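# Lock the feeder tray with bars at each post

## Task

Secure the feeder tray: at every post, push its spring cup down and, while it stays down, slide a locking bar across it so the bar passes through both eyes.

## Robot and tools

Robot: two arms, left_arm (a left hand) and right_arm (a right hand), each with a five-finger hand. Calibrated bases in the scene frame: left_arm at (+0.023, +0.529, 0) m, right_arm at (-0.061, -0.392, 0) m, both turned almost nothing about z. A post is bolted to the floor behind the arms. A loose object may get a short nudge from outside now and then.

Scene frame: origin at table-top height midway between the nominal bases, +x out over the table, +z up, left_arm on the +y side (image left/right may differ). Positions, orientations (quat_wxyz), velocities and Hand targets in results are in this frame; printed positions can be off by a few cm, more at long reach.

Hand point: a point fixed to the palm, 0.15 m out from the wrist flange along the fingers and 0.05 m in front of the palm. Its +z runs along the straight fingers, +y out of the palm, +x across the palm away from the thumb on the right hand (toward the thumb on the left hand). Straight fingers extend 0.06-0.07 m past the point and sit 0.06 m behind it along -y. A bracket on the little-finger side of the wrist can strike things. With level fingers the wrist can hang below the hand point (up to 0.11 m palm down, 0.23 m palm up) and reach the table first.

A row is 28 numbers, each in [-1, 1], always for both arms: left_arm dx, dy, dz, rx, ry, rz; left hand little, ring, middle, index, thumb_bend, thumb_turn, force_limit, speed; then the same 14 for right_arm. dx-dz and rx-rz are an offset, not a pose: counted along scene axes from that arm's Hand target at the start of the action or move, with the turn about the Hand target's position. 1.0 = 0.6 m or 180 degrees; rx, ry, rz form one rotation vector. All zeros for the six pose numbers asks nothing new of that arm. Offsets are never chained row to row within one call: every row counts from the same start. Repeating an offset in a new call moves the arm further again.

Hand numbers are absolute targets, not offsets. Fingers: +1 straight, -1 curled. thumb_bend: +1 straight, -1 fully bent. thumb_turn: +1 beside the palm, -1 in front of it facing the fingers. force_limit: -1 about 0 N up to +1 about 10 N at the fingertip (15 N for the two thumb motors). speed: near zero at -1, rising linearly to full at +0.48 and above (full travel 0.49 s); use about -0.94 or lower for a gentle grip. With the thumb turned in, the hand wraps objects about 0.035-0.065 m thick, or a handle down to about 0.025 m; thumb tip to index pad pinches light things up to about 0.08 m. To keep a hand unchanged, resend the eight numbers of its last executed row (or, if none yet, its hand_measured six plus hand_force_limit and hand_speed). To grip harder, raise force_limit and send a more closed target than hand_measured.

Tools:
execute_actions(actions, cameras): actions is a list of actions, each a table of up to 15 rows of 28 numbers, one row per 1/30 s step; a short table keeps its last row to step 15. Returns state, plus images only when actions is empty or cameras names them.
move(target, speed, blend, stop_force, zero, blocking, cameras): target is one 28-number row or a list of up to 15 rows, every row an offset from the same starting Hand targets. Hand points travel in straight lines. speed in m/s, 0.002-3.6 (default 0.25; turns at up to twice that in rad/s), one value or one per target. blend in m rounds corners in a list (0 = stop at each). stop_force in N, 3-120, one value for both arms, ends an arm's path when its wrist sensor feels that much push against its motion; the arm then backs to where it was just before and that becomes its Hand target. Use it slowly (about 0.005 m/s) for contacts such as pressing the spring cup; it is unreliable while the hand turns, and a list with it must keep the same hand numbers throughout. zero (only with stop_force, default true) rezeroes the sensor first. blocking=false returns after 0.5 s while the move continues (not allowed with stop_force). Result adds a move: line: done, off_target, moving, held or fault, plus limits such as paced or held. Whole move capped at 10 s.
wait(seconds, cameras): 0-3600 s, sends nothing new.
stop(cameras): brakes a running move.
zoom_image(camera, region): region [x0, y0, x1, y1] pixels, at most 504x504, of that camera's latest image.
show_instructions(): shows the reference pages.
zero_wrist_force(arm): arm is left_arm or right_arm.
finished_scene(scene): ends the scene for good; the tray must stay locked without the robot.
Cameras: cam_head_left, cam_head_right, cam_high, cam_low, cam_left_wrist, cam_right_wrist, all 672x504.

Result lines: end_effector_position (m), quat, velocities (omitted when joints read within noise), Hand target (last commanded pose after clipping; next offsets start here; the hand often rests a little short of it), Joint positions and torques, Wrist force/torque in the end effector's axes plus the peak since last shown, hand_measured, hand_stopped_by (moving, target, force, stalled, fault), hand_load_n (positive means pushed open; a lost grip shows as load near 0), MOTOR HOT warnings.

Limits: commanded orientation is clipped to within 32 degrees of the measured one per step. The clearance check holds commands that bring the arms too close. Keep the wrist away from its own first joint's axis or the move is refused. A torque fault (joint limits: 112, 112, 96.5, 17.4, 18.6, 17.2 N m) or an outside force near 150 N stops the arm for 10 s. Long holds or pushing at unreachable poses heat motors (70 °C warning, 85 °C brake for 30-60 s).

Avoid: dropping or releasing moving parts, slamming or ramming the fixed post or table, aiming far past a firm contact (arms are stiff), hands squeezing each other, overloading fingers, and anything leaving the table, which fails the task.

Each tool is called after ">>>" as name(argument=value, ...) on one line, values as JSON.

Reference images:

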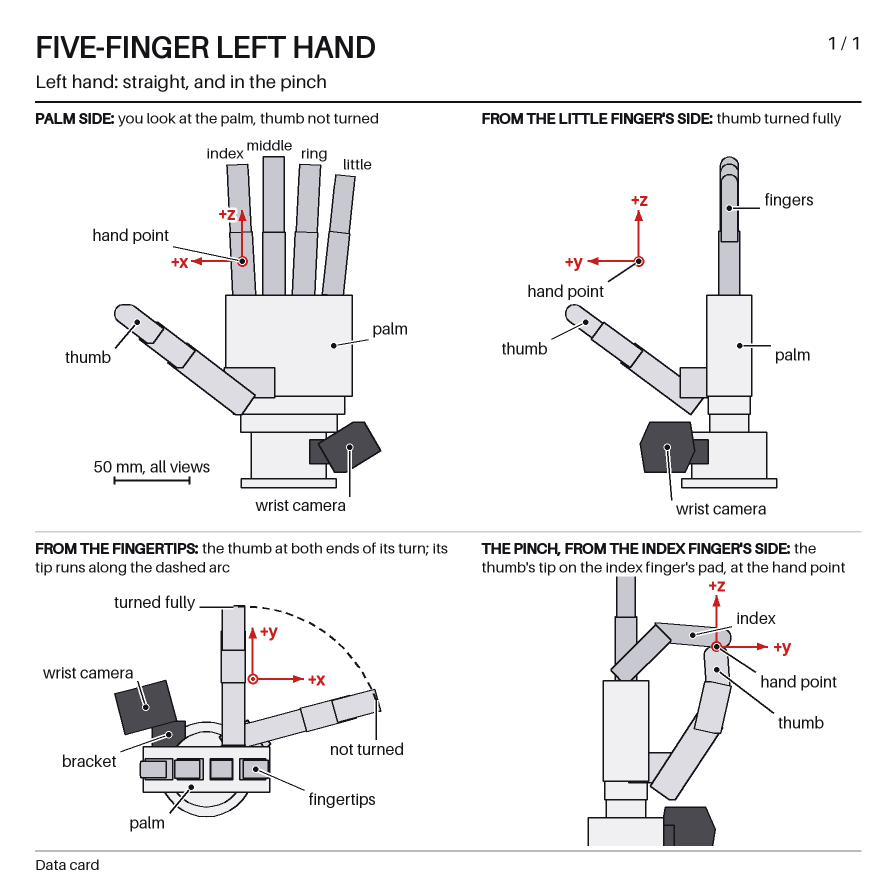

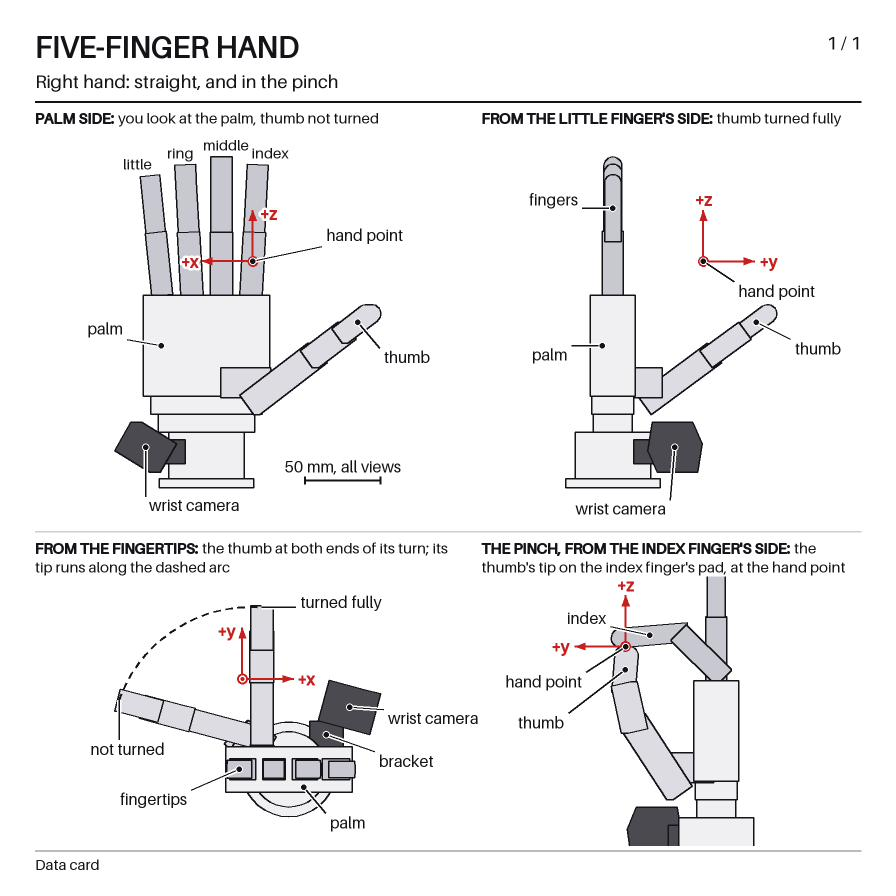

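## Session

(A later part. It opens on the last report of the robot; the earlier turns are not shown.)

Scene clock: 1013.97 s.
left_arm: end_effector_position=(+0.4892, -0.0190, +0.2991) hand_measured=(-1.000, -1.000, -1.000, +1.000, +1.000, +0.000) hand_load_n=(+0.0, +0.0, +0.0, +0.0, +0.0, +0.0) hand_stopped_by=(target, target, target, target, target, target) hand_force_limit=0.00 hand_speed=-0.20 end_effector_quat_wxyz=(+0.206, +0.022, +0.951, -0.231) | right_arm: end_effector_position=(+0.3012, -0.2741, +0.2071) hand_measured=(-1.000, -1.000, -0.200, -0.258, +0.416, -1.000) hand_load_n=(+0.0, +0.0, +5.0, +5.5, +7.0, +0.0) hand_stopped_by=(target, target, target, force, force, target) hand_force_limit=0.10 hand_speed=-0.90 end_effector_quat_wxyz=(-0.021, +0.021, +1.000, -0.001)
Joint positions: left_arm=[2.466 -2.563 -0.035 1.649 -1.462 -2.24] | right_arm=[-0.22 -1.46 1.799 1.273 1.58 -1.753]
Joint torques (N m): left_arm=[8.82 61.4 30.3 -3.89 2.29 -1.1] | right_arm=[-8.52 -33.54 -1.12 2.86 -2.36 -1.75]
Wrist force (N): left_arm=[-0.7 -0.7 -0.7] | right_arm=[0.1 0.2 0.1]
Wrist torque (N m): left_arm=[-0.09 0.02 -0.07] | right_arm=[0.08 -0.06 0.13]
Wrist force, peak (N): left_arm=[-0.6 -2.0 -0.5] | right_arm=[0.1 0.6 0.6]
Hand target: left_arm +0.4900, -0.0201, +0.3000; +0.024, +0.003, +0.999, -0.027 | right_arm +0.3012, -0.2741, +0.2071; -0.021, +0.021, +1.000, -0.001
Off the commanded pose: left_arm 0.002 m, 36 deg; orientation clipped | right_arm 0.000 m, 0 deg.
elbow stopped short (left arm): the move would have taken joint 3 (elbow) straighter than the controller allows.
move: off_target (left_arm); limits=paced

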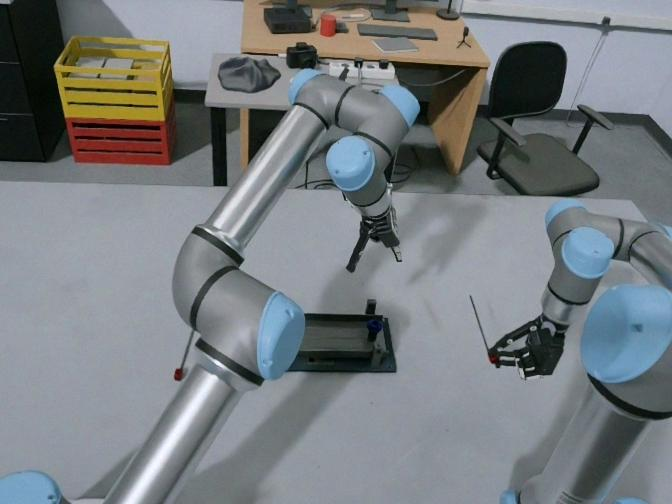

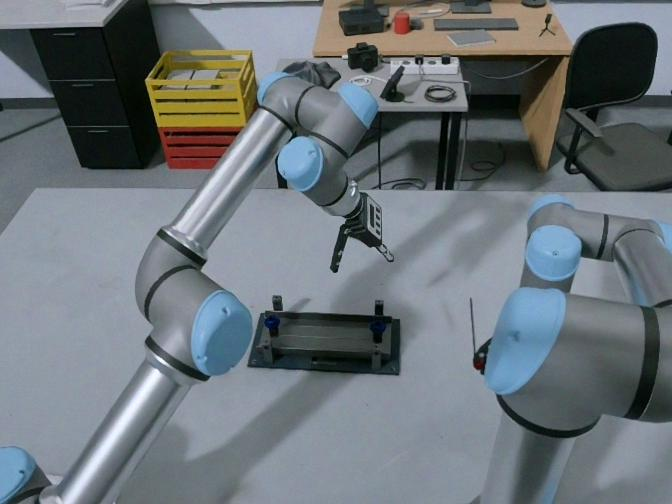

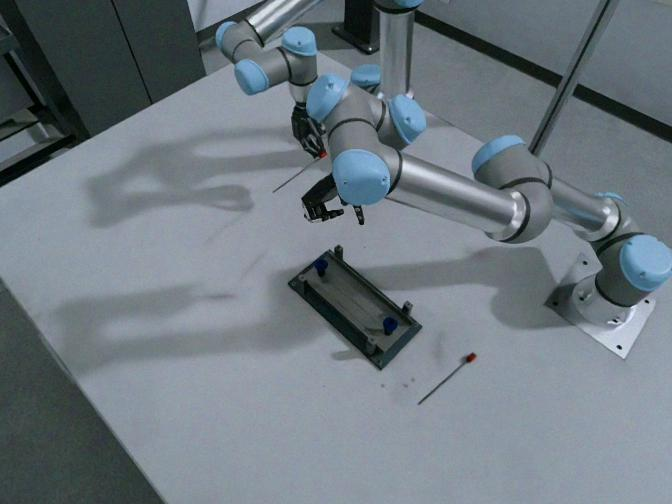

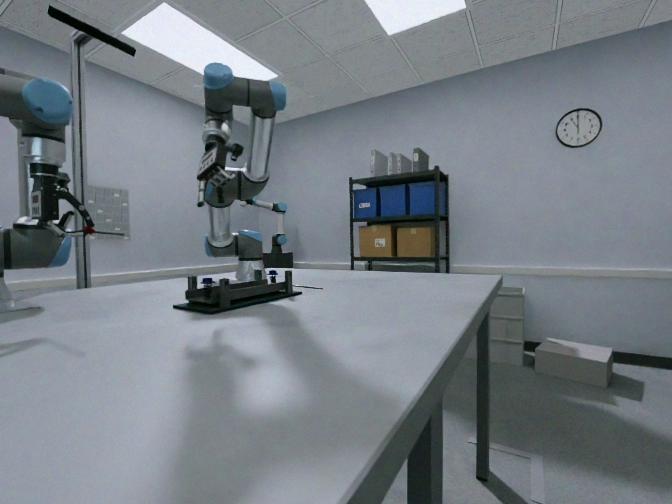

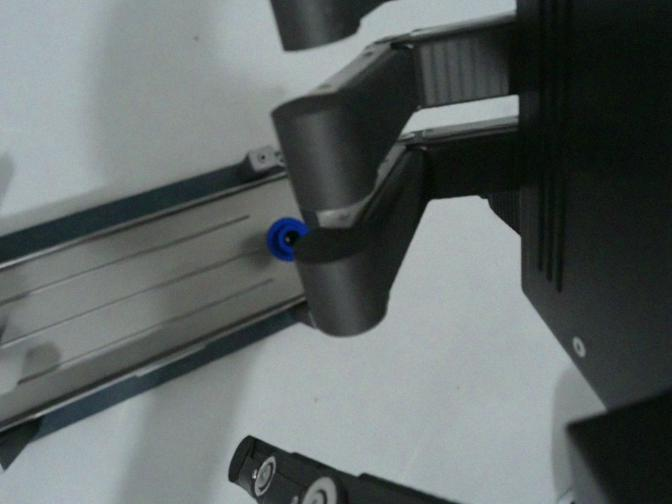

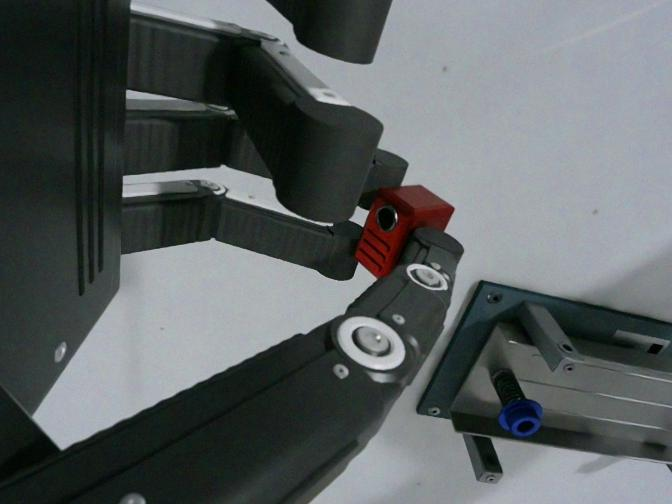

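>>> move(target=[0,0,-0.1667,0.0172,0.0153,0.002, -1,-1,-1,1,1,0, 0,-0.2, 0,0,0,0,0,0, -1,-1,-0.2,-0.5,0.0,-1,0.1,-0.9], cameras=["all"], speed=0.15)

Scene clock: 1033.07 s.
left_arm: end_effector_position=(+0.4891, -0.0189, +0.1996) hand_measured=(-1.000, -1.000, -1.000, +1.000, +1.000, +0.000) hand_load_n=(+0.0, +0.0, +0.0, +0.0, +0.0, +0.0) hand_stopped_by=(target, target, target, target, target, target) hand_force_limit=0.00 hand_speed=-0.20 end_effector_quat_wxyz=(+0.146, +0.014, +0.975, -0.170) | right_arm: end_effector_position=(+0.3012, -0.2741, +0.2071) hand_measured=(-1.000, -1.000, -0.200, -0.258, +0.416, -1.000) hand_load_n=(+0.0, +0.0, +5.0, +5.5, +6.5, +0.0) hand_stopped_by=(target, target, target, force, force, target) hand_force_limit=0.10 hand_speed=-0.90 end_effector_quat_wxyz=(-0.021, +0.021, +1.000, -0.001)
Joint positions: left_arm=[2.457 -2.704 -0.035 1.613 -1.491 -2.25] | right_arm=[-0.22 -1.46 1.799 1.273 1.58 -1.753]
Joint torques (N m): left_arm=[-9.27 31.35 29.39 -4.55 -1.71 -1.18] | right_arm=[-8.9 -33.76 -1.49 0.95 -2.38 -1.73]
Wrist force (N): left_arm=[-1.0 -1.0 -0.8] | right_arm=[0.1 0.4 0.4]
Wrist torque (N m): left_arm=[-0.15 0.06 -0.09] | right_arm=[0.10 -0.07 0.14]
Wrist force, peak (N): left_arm=[-1.0 -1.0 -1.2] | right_arm=[0.0 0.3 0.8]
Hand target: left_arm +0.4900, -0.0201, +0.2000; +0.000, +0.000, +1.000, +0.000 | right_arm +0.3012, -0.2741, +0.2071; -0.021, +0.021, +1.000, -0.001
Off the commanded pose: left_arm 0.002 m, 26 deg | right_arm 0.000 m, 0 deg.
elbow stopped short (left arm): the move would have taken joint 3 (elbow) straighter than the controller allows.
move: off_target (left_arm)

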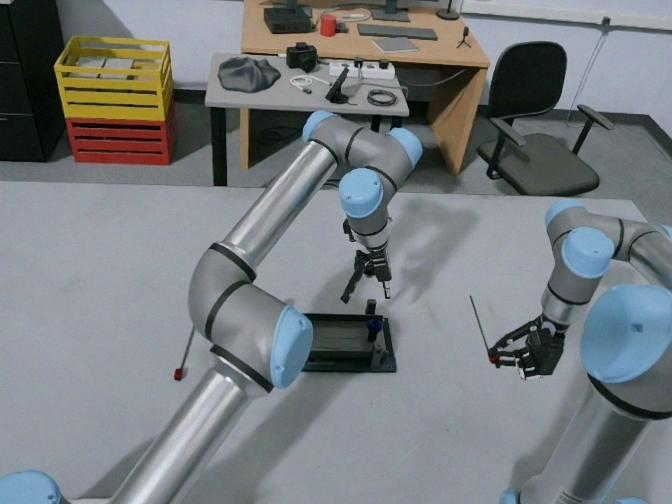

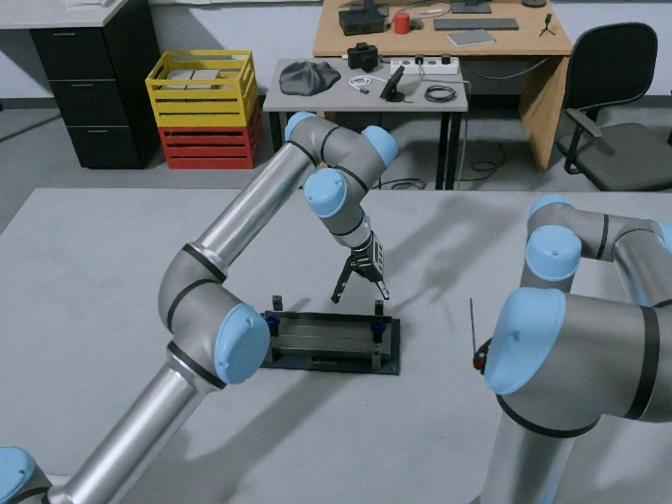

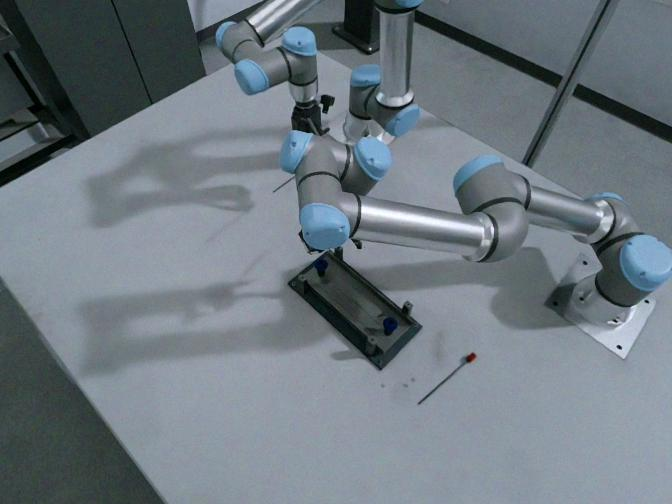

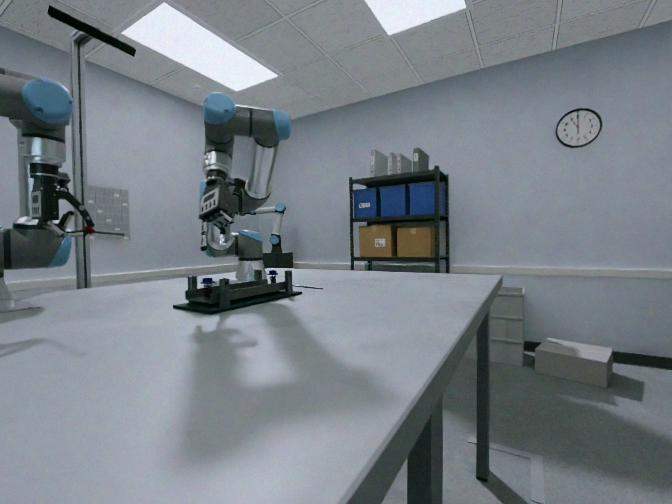

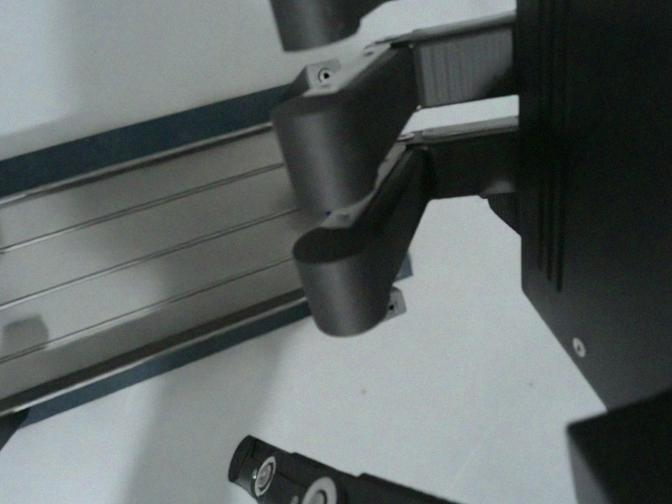

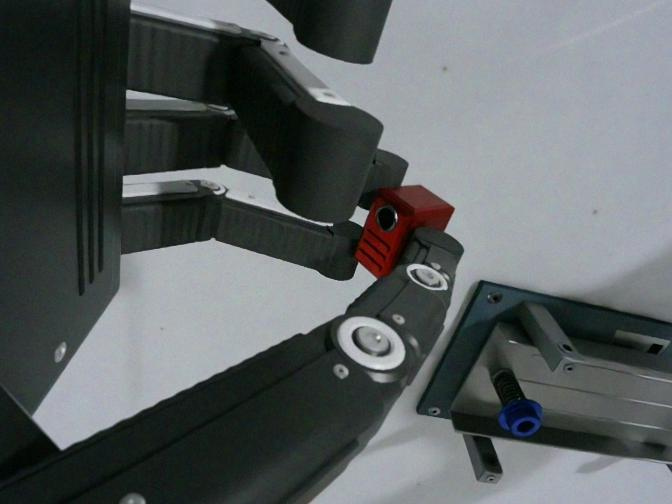

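>>> move(target=[-0.03,0.0933,-0.0167,-0.1334,-0.0985,0.0212, -1,-1,-1,1,1,0, 0,-0.2, 0,0,0,0,0,0, -1,-1,-0.2,-0.5,0.0,-1,0.1,-0.9], cameras=["all"], speed=0.15)

>>> zoom_image(camera="cam_head_left", region=[300, 220, 440, 390])

>>> zoom_image(camera="cam_head_right", region=[300, 220, 440, 390])

>>> zoom_image(camera="cam_low", region=[160, 170, 320, 330])

Scene clock: 1109.33 s.
left_arm: end_effector_position=(+0.4720, +0.0359, +0.1900) hand_measured=(-1.000, -1.000, -1.000, +1.000, +1.000, +0.000) hand_load_n=(+0.0, +0.0, +0.0, +0.0, +0.0, +0.0) hand_stopped_by=(target, target, target, target, target, target) hand_force_limit=0.00 hand_speed=-0.20 end_effector_quat_wxyz=(+0.153, -0.033, +0.966, -0.207) | right_arm: end_effector_position=(+0.3012, -0.2741, +0.2071) hand_measured=(-1.000, -1.000, -0.200, -0.258, +0.416, -1.000) hand_load_n=(+0.0, +0.0, +5.0, +5.0, +7.0, +0.0) hand_stopped_by=(target, target, target, force, force, target) hand_force_limit=0.10 hand_speed=-0.90 end_effector_quat_wxyz=(-0.021, +0.021, +1.000, -0.001)
Joint positions: left_arm=[2.532 -2.291 -0.834 2.058 -1.43 -2.29] | right_arm=[-0.22 -1.46 1.799 1.273 1.58 -1.753]
Joint torques (N m): left_arm=[9.36 71.33 4.15 1.38 2.3 -1.34] | right_arm=[-8.69 -33.73 -1.54 0.96 -2.4 -1.64]
Wrist force (N): left_arm=[-0.7 -0.8 -0.8] | right_arm=[0.0 0.5 0.2]
Wrist torque (N m): left_arm=[-0.09 0.00 -0.05] | right_arm=[0.12 -0.04 0.13]
Wrist force, peak (N): left_arm=[1.0 -3.0 -0.8] | right_arm=[0.3 0.7 0.6]
Hand target: left_arm +0.4720, +0.0359, +0.1900; +0.153, -0.033, +0.966, -0.207 | right_arm +0.3012, -0.2741, +0.2071; -0.021, +0.021, +1.000, -0.001
Off the commanded pose: left_arm 0.000 m, 0 deg | right_arm 0.000 m, 0 deg.
move: done

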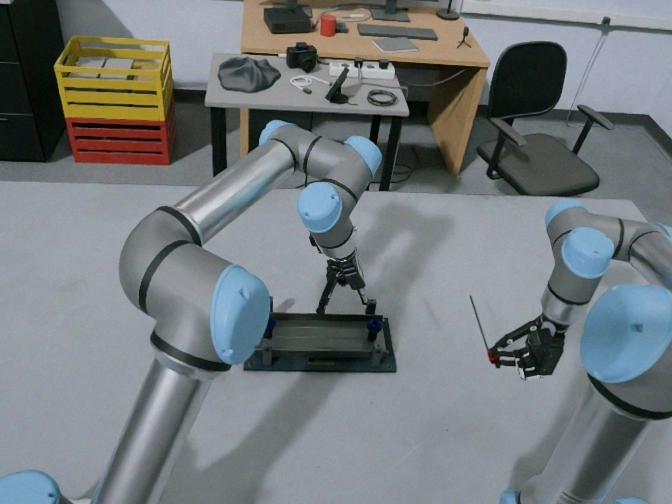

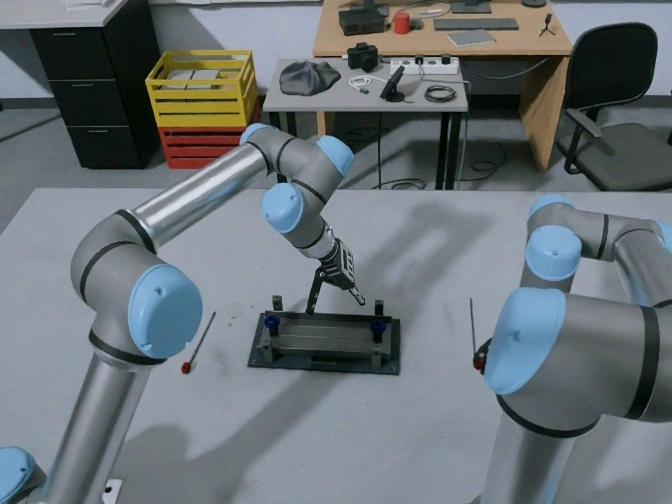

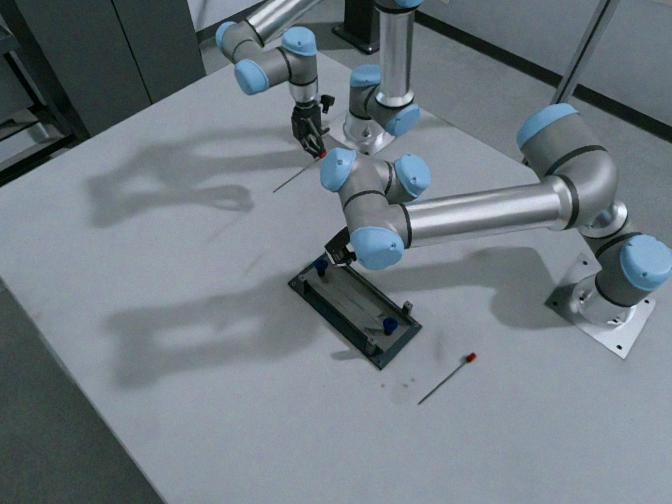

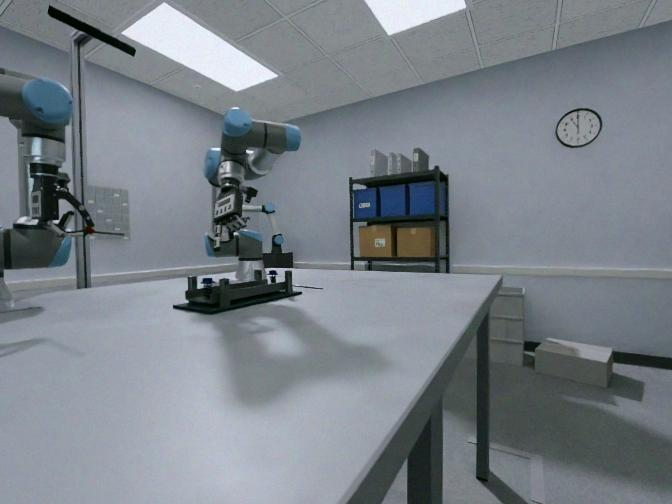

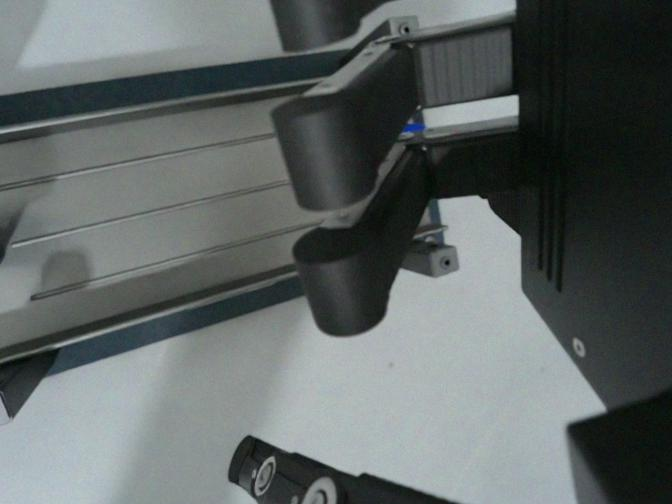

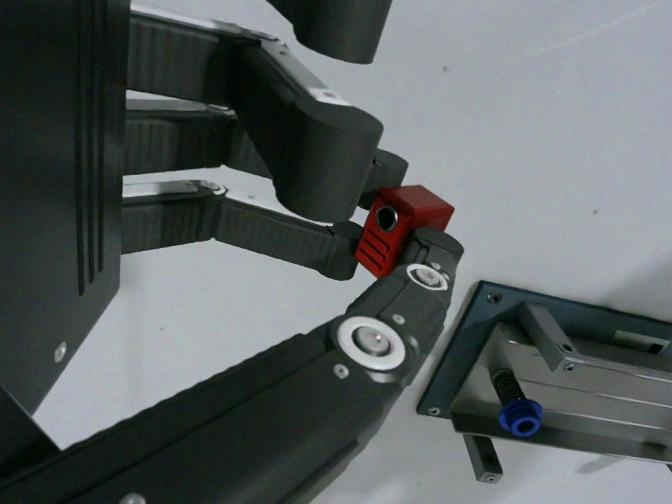

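Scaled by 2.965 from the camera's image (finer frame: 960x720).

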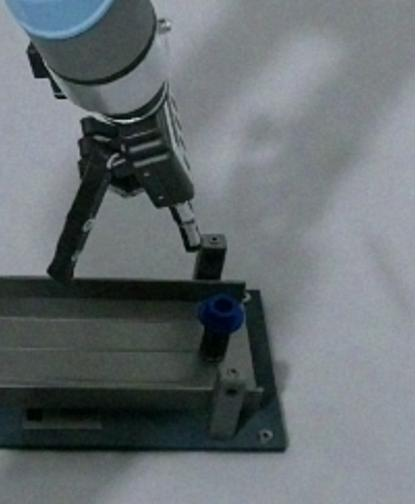

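Scaled by 2.965 from the camera's image (finer frame: 960x720).

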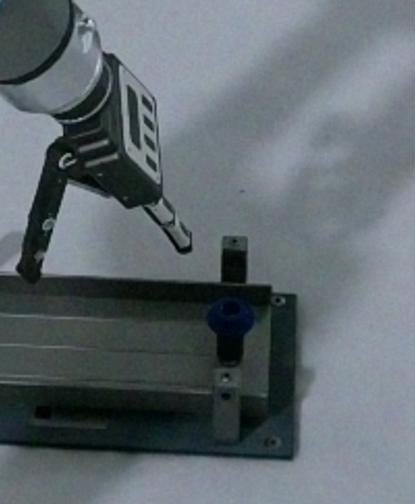

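Scaled by 3.150 from the camera's image (finer frame: 960x720).

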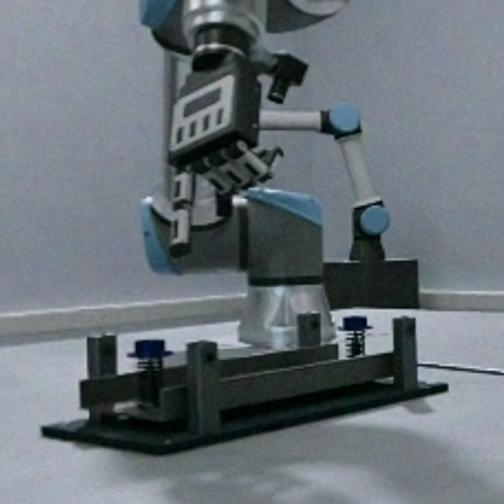

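>>> move(target=[-0.0133,-0.0167,-0.0667,0,0,0, -1,-1,-1,1,1,0, 0,-0.2, 0,0,0,0,0,0, -1,-1,-0.2,-0.5,0.0,-1,0.1,-0.9], cameras=["cam_head_left","cam_head_right","cam_low","cam_right_wrist","cam_left_wrist"], speed=0.1)

>>> zoom_image(camera="cam_head_left", region=[320, 270, 420, 370])

>>> zoom_image(camera="cam_head_right", region=[320, 270, 420, 370])

>>> zoom_image(camera="cam_low", region=[160, 230, 260, 330])

>>> zoom_image(camera="cam_right_wrist", region=[400, 250, 672, 504])

Scene clock: 1135.10 s.
left_arm: end_effector_position=(+0.4641, +0.0259, +0.1501) hand_measured=(-1.000, -1.000, -1.000, +1.000, +1.000, +0.000) hand_load_n=(+0.0, +0.5, +0.0, +0.0, +0.0, +0.0) hand_stopped_by=(target, target, target, target, target, target) hand_force_limit=0.00 hand_speed=-0.20 end_effector_quat_wxyz=(+0.153, -0.033, +0.966, -0.207) | right_arm: end_effector_position=(+0.3012, -0.2741, +0.2071) hand_measured=(-1.000, -1.000, -0.200, -0.258, +0.416, -1.000) hand_load_n=(+0.0, +0.0, +5.0, +5.0, +7.0, +0.0) hand_stopped_by=(target, target, target, force, force, target) hand_force_limit=0.10 hand_speed=-0.90 end_effector_quat_wxyz=(-0.021, +0.021, +1.000, -0.001)
Joint positions: left_arm=[2.51 -2.301 -0.918 2.155 -1.441 -2.309] | right_arm=[-0.22 -1.46 1.799 1.273 1.58 -1.753]
Joint torques (N m): left_arm=[-9.27 25.36 4.99 1.34 -1.37 -1.47] | right_arm=[-8.63 -33.48 -1.69 0.97 -2.45 -1.63]
Wrist force (N): left_arm=[-0.7 -0.8 -0.7] | right_arm=[0.2 0.3 0.2]
Wrist torque (N m): left_arm=[-0.10 0.01 -0.05] | right_arm=[0.09 -0.07 0.14]
Wrist force, peak (N): left_arm=[-1.0 -1.2 -1.3] | right_arm=[0.3 0.6 0.7]
Hand target: left_arm +0.4640, +0.0259, +0.1500; +0.153, -0.033, +0.966, -0.207 | right_arm +0.3012, -0.2741, +0.2071; -0.021, +0.021, +1.000, -0.001
Off the commanded pose: left_arm 0.000 m, 0 deg | right_arm 0.000 m, 0 deg.
move: done
Images, in order (width x height): cam_head_left 672x504, cam_head_right 672x504, cam_low 672x504, cam_left_wrist 672x504, cam_right_wrist 672x504.

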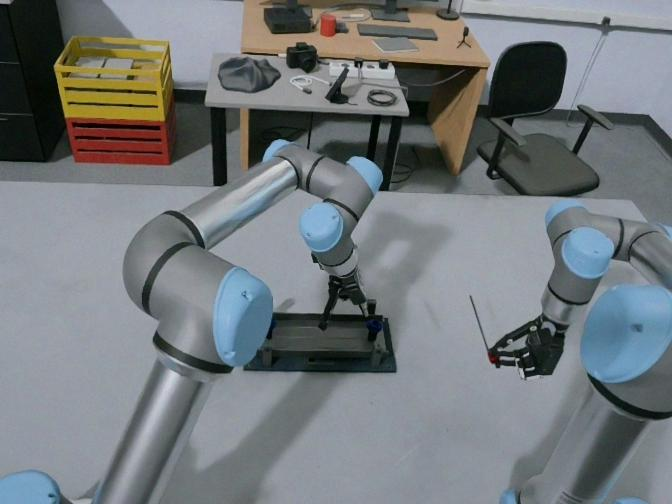

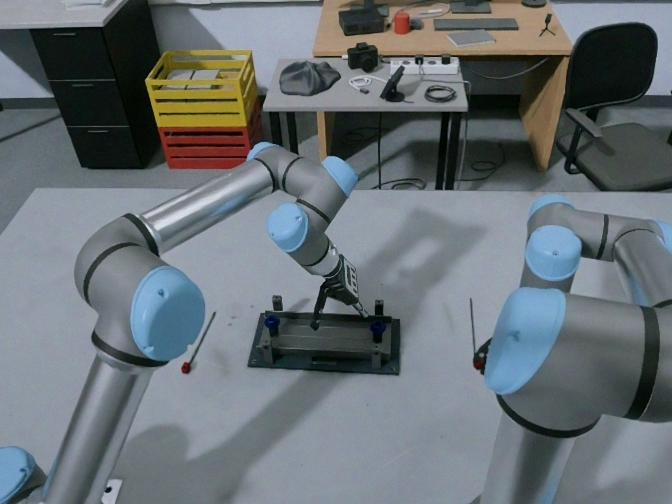

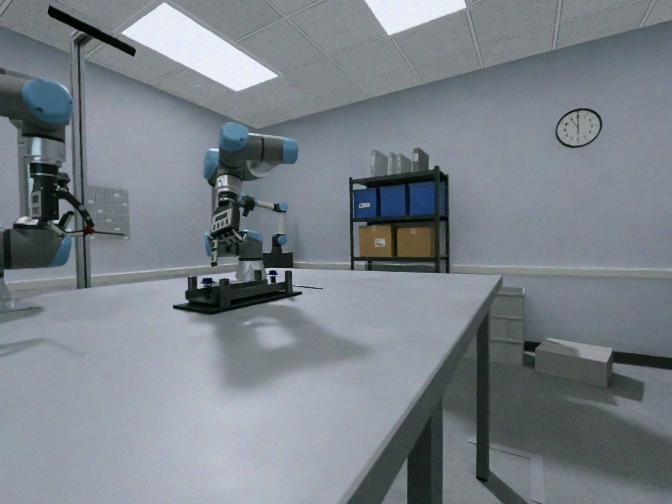

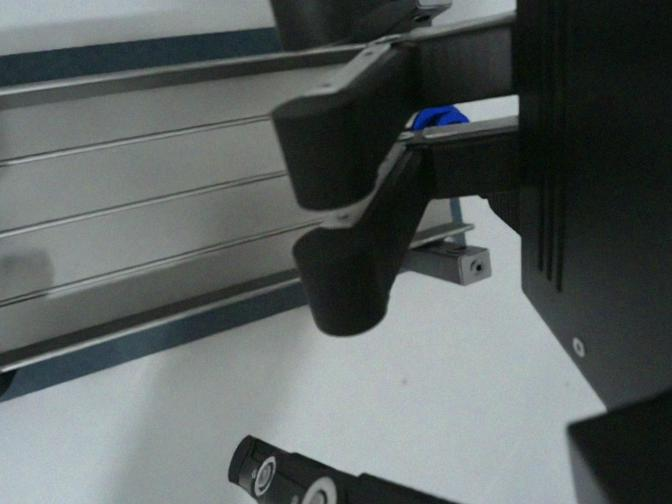

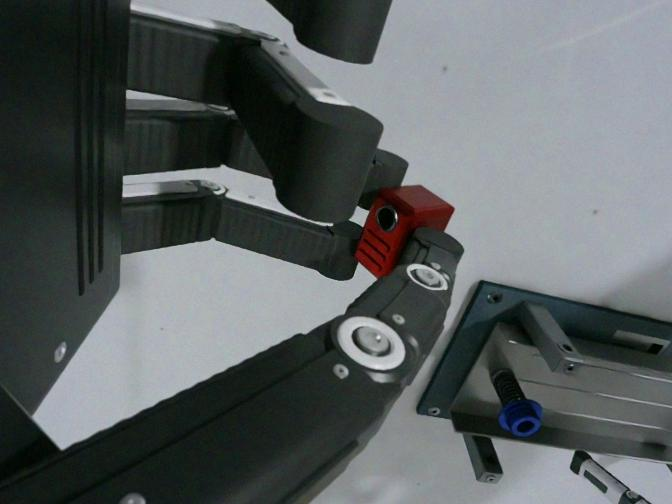

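Scaled by 5.040 from the camera's image (finer frame: 960x720).

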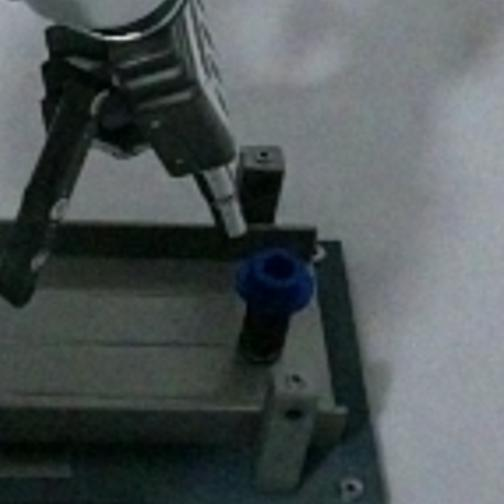

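Scaled by 5.040 from the camera's image (finer frame: 960x720).

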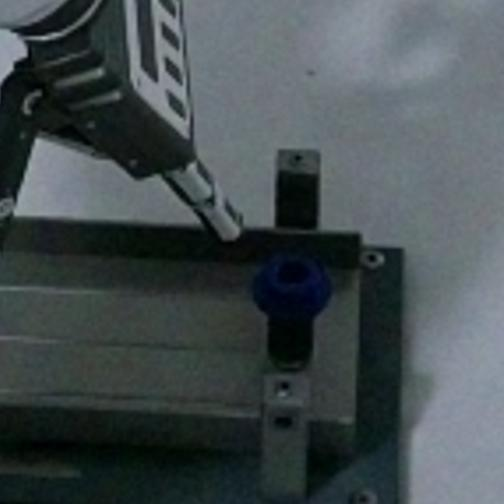

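Scaled by 5.040 from the camera's image (finer frame: 960x720).

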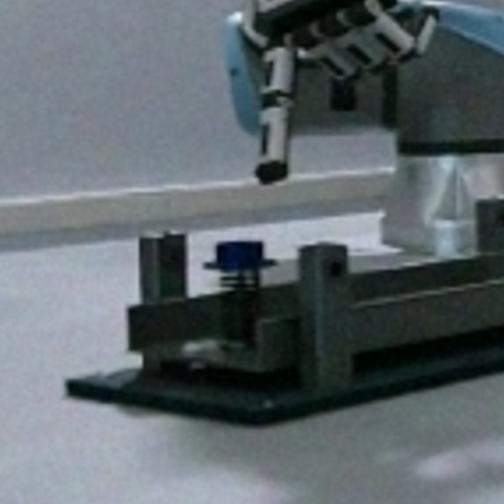

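Scaled by 1.853 from the camera's image (finer frame: 960x720).

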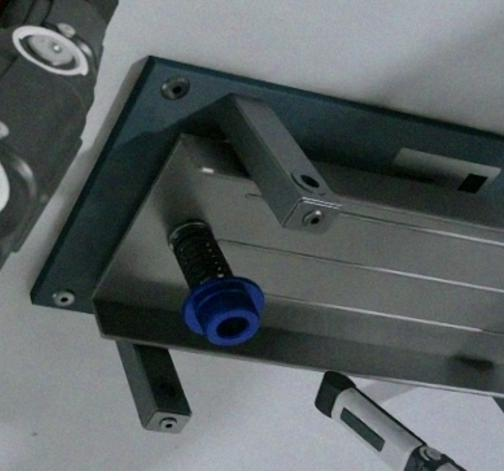

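>>> zoom_image(camera="cam_head_left", region=[350, 290, 400, 340])

>>> zoom_image(camera="cam_head_right", region=[350, 290, 400, 340])

>>> zoom_image(camera="cam_left_wrist", region=[380, 0, 520, 300])

Scaled by 10.080 from the camera's image (finer frame: 960x720).

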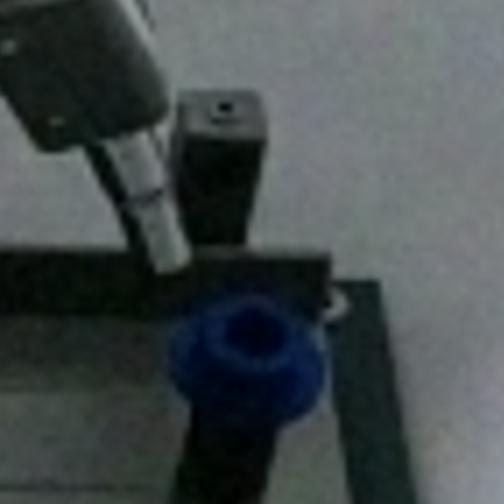

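Scaled by 10.080 from the camera's image (finer frame: 960x720).

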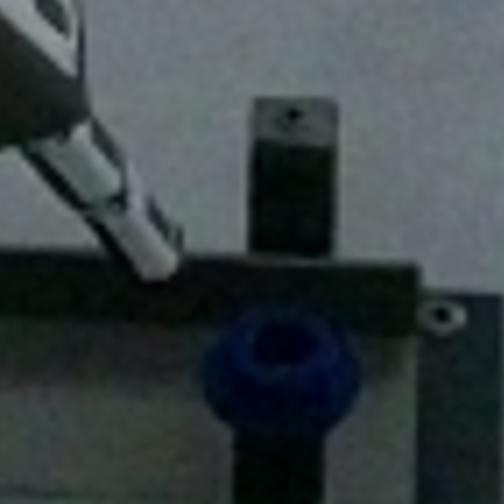

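Scaled by 1.680 from the camera's image (finer frame: 960x720).

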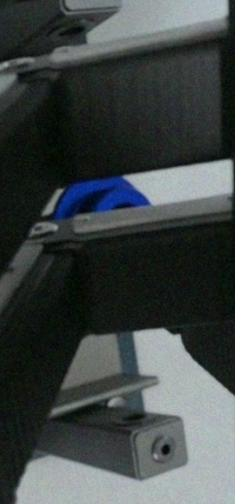

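>>> move(target=[0,-0.025,0,0,0,0, -1,-1,-1,1,1,0, 0,-0.2, 0,0,0,0,0,0, -1,-1,-0.2,-0.5,0.0,-1,0.1,-0.9], cameras=["cam_head_left","cam_head_right","cam_low","cam_right_wrist"], speed=0.1)

>>> zoom_image(camera="cam_head_left", region=[350, 290, 400, 340])

>>> zoom_image(camera="cam_head_right", region=[350, 290, 400, 340])

>>> zoom_image(camera="cam_low", region=[160, 230, 260, 330])

>>> zoom_image(camera="cam_right_wrist", region=[472, 304, 672, 504])

Scene clock: 1230.57 s.
left_arm: end_effector_position=(+0.4640, +0.0110, +0.1500) hand_measured=(-1.000, -1.000, -1.000, +1.000, +1.000, +0.000) hand_load_n=(+0.0, +0.0, +0.0, +0.0, +0.0, +0.0) hand_stopped_by=(target, target, target, target, target, target) hand_force_limit=0.00 hand_speed=-0.20 end_effector_quat_wxyz=(+0.153, -0.033, +0.966, -0.207) | right_arm: end_effector_position=(+0.3012, -0.2741, +0.2071) hand_measured=(-1.000, -1.000, -0.200, -0.258, +0.416, -1.000) hand_load_n=(+0.0, +0.0, +5.0, +5.5, +7.0, +0.0) hand_stopped_by=(target, target, target, force, force, target) hand_force_limit=0.10 hand_speed=-0.90 end_effector_quat_wxyz=(-0.021, +0.021, +1.000, -0.001)
Joint positions: left_arm=[2.49 -2.336 -0.857 2.131 -1.451 -2.327] | right_arm=[-0.22 -1.46 1.799 1.273 1.58 -1.753]
Joint torques (N m): left_arm=[-8.93 26.14 34.64 -4.28 -1.34 -1] | right_arm=[-8.69 -33.63 -1.68 0.86 -2.31 -1.69]
Wrist force (N): left_arm=[-0.6 -0.7 -0.9] | right_arm=[0.2 0.3 0.3]
Wrist torque (N m): left_arm=[-0.08 -0.01 -0.04] | right_arm=[0.10 -0.07 0.13]
Wrist force, peak (N): left_arm=[-1.7 0.3 -1.1] | right_arm=[0.1 0.5 0.7]
Hand target: left_arm +0.4640, +0.0109, +0.1500; +0.153, -0.033, +0.966, -0.207 | right_arm +0.3012, -0.2741, +0.2071; -0.021, +0.021, +1.000, -0.001
Off the commanded pose: left_arm 0.000 m, 0 deg | right_arm 0.000 m, 0 deg.
move: done

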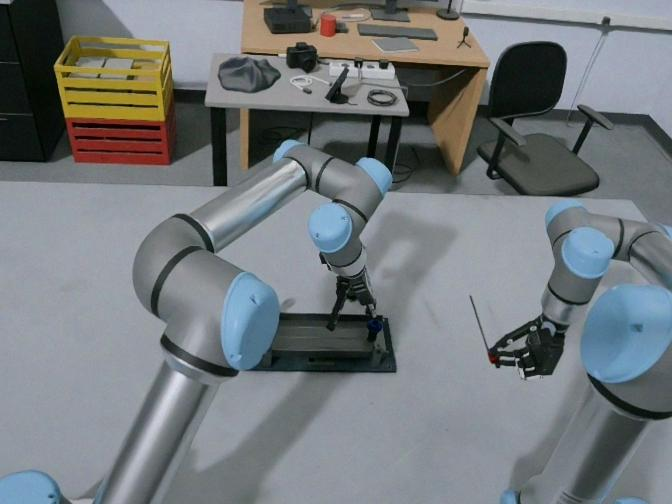

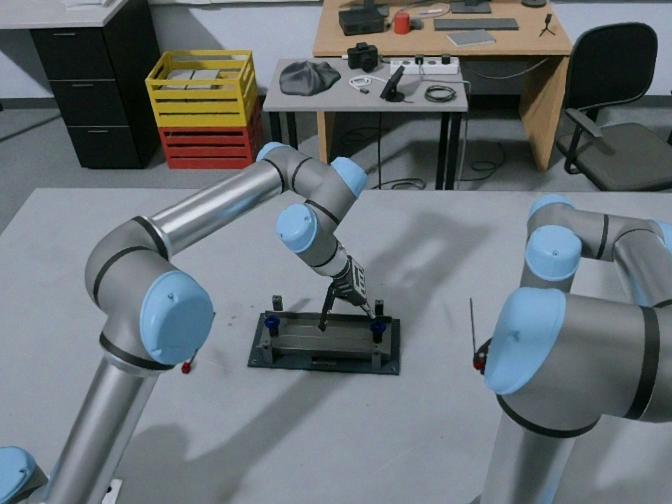

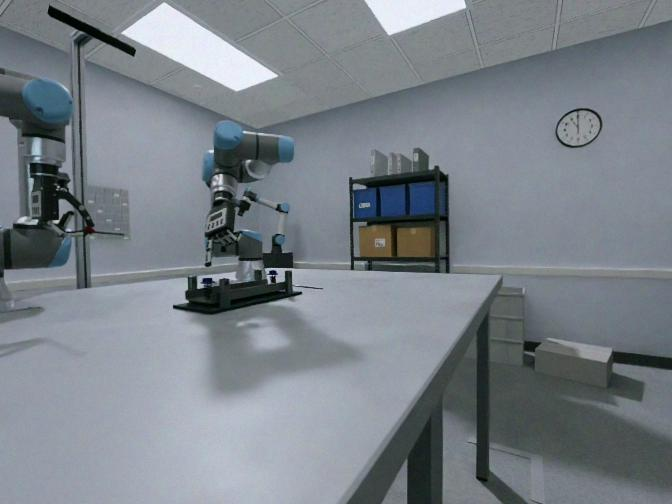

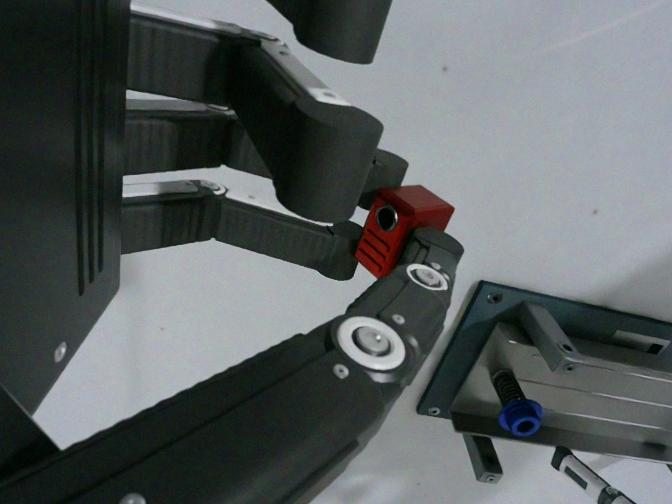

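Scaled by 10.080 from the camera's image (finer frame: 960x720).

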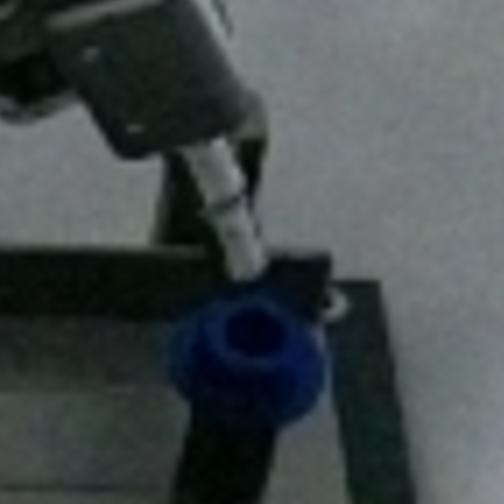

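Scaled by 10.080 from the camera's image (finer frame: 960x720).

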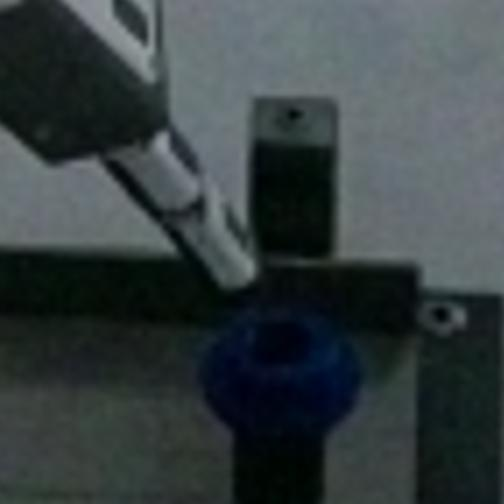

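Scaled by 5.040 from the camera's image (finer frame: 960x720).

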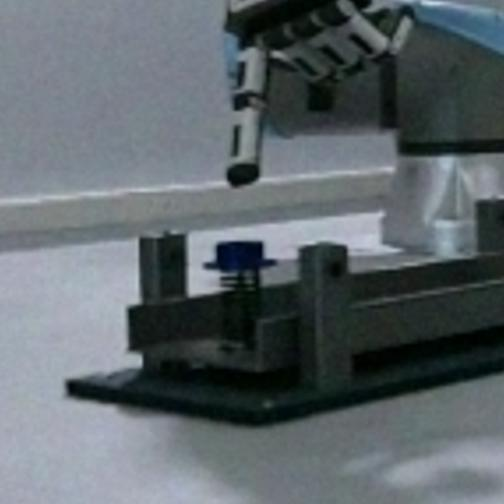

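Scaled by 2.520 from the camera's image (finer frame: 960x720).

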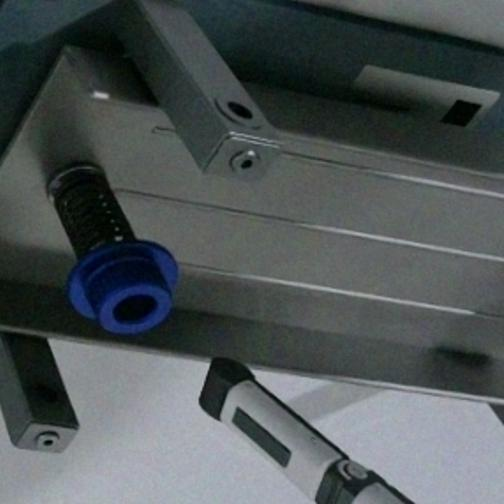

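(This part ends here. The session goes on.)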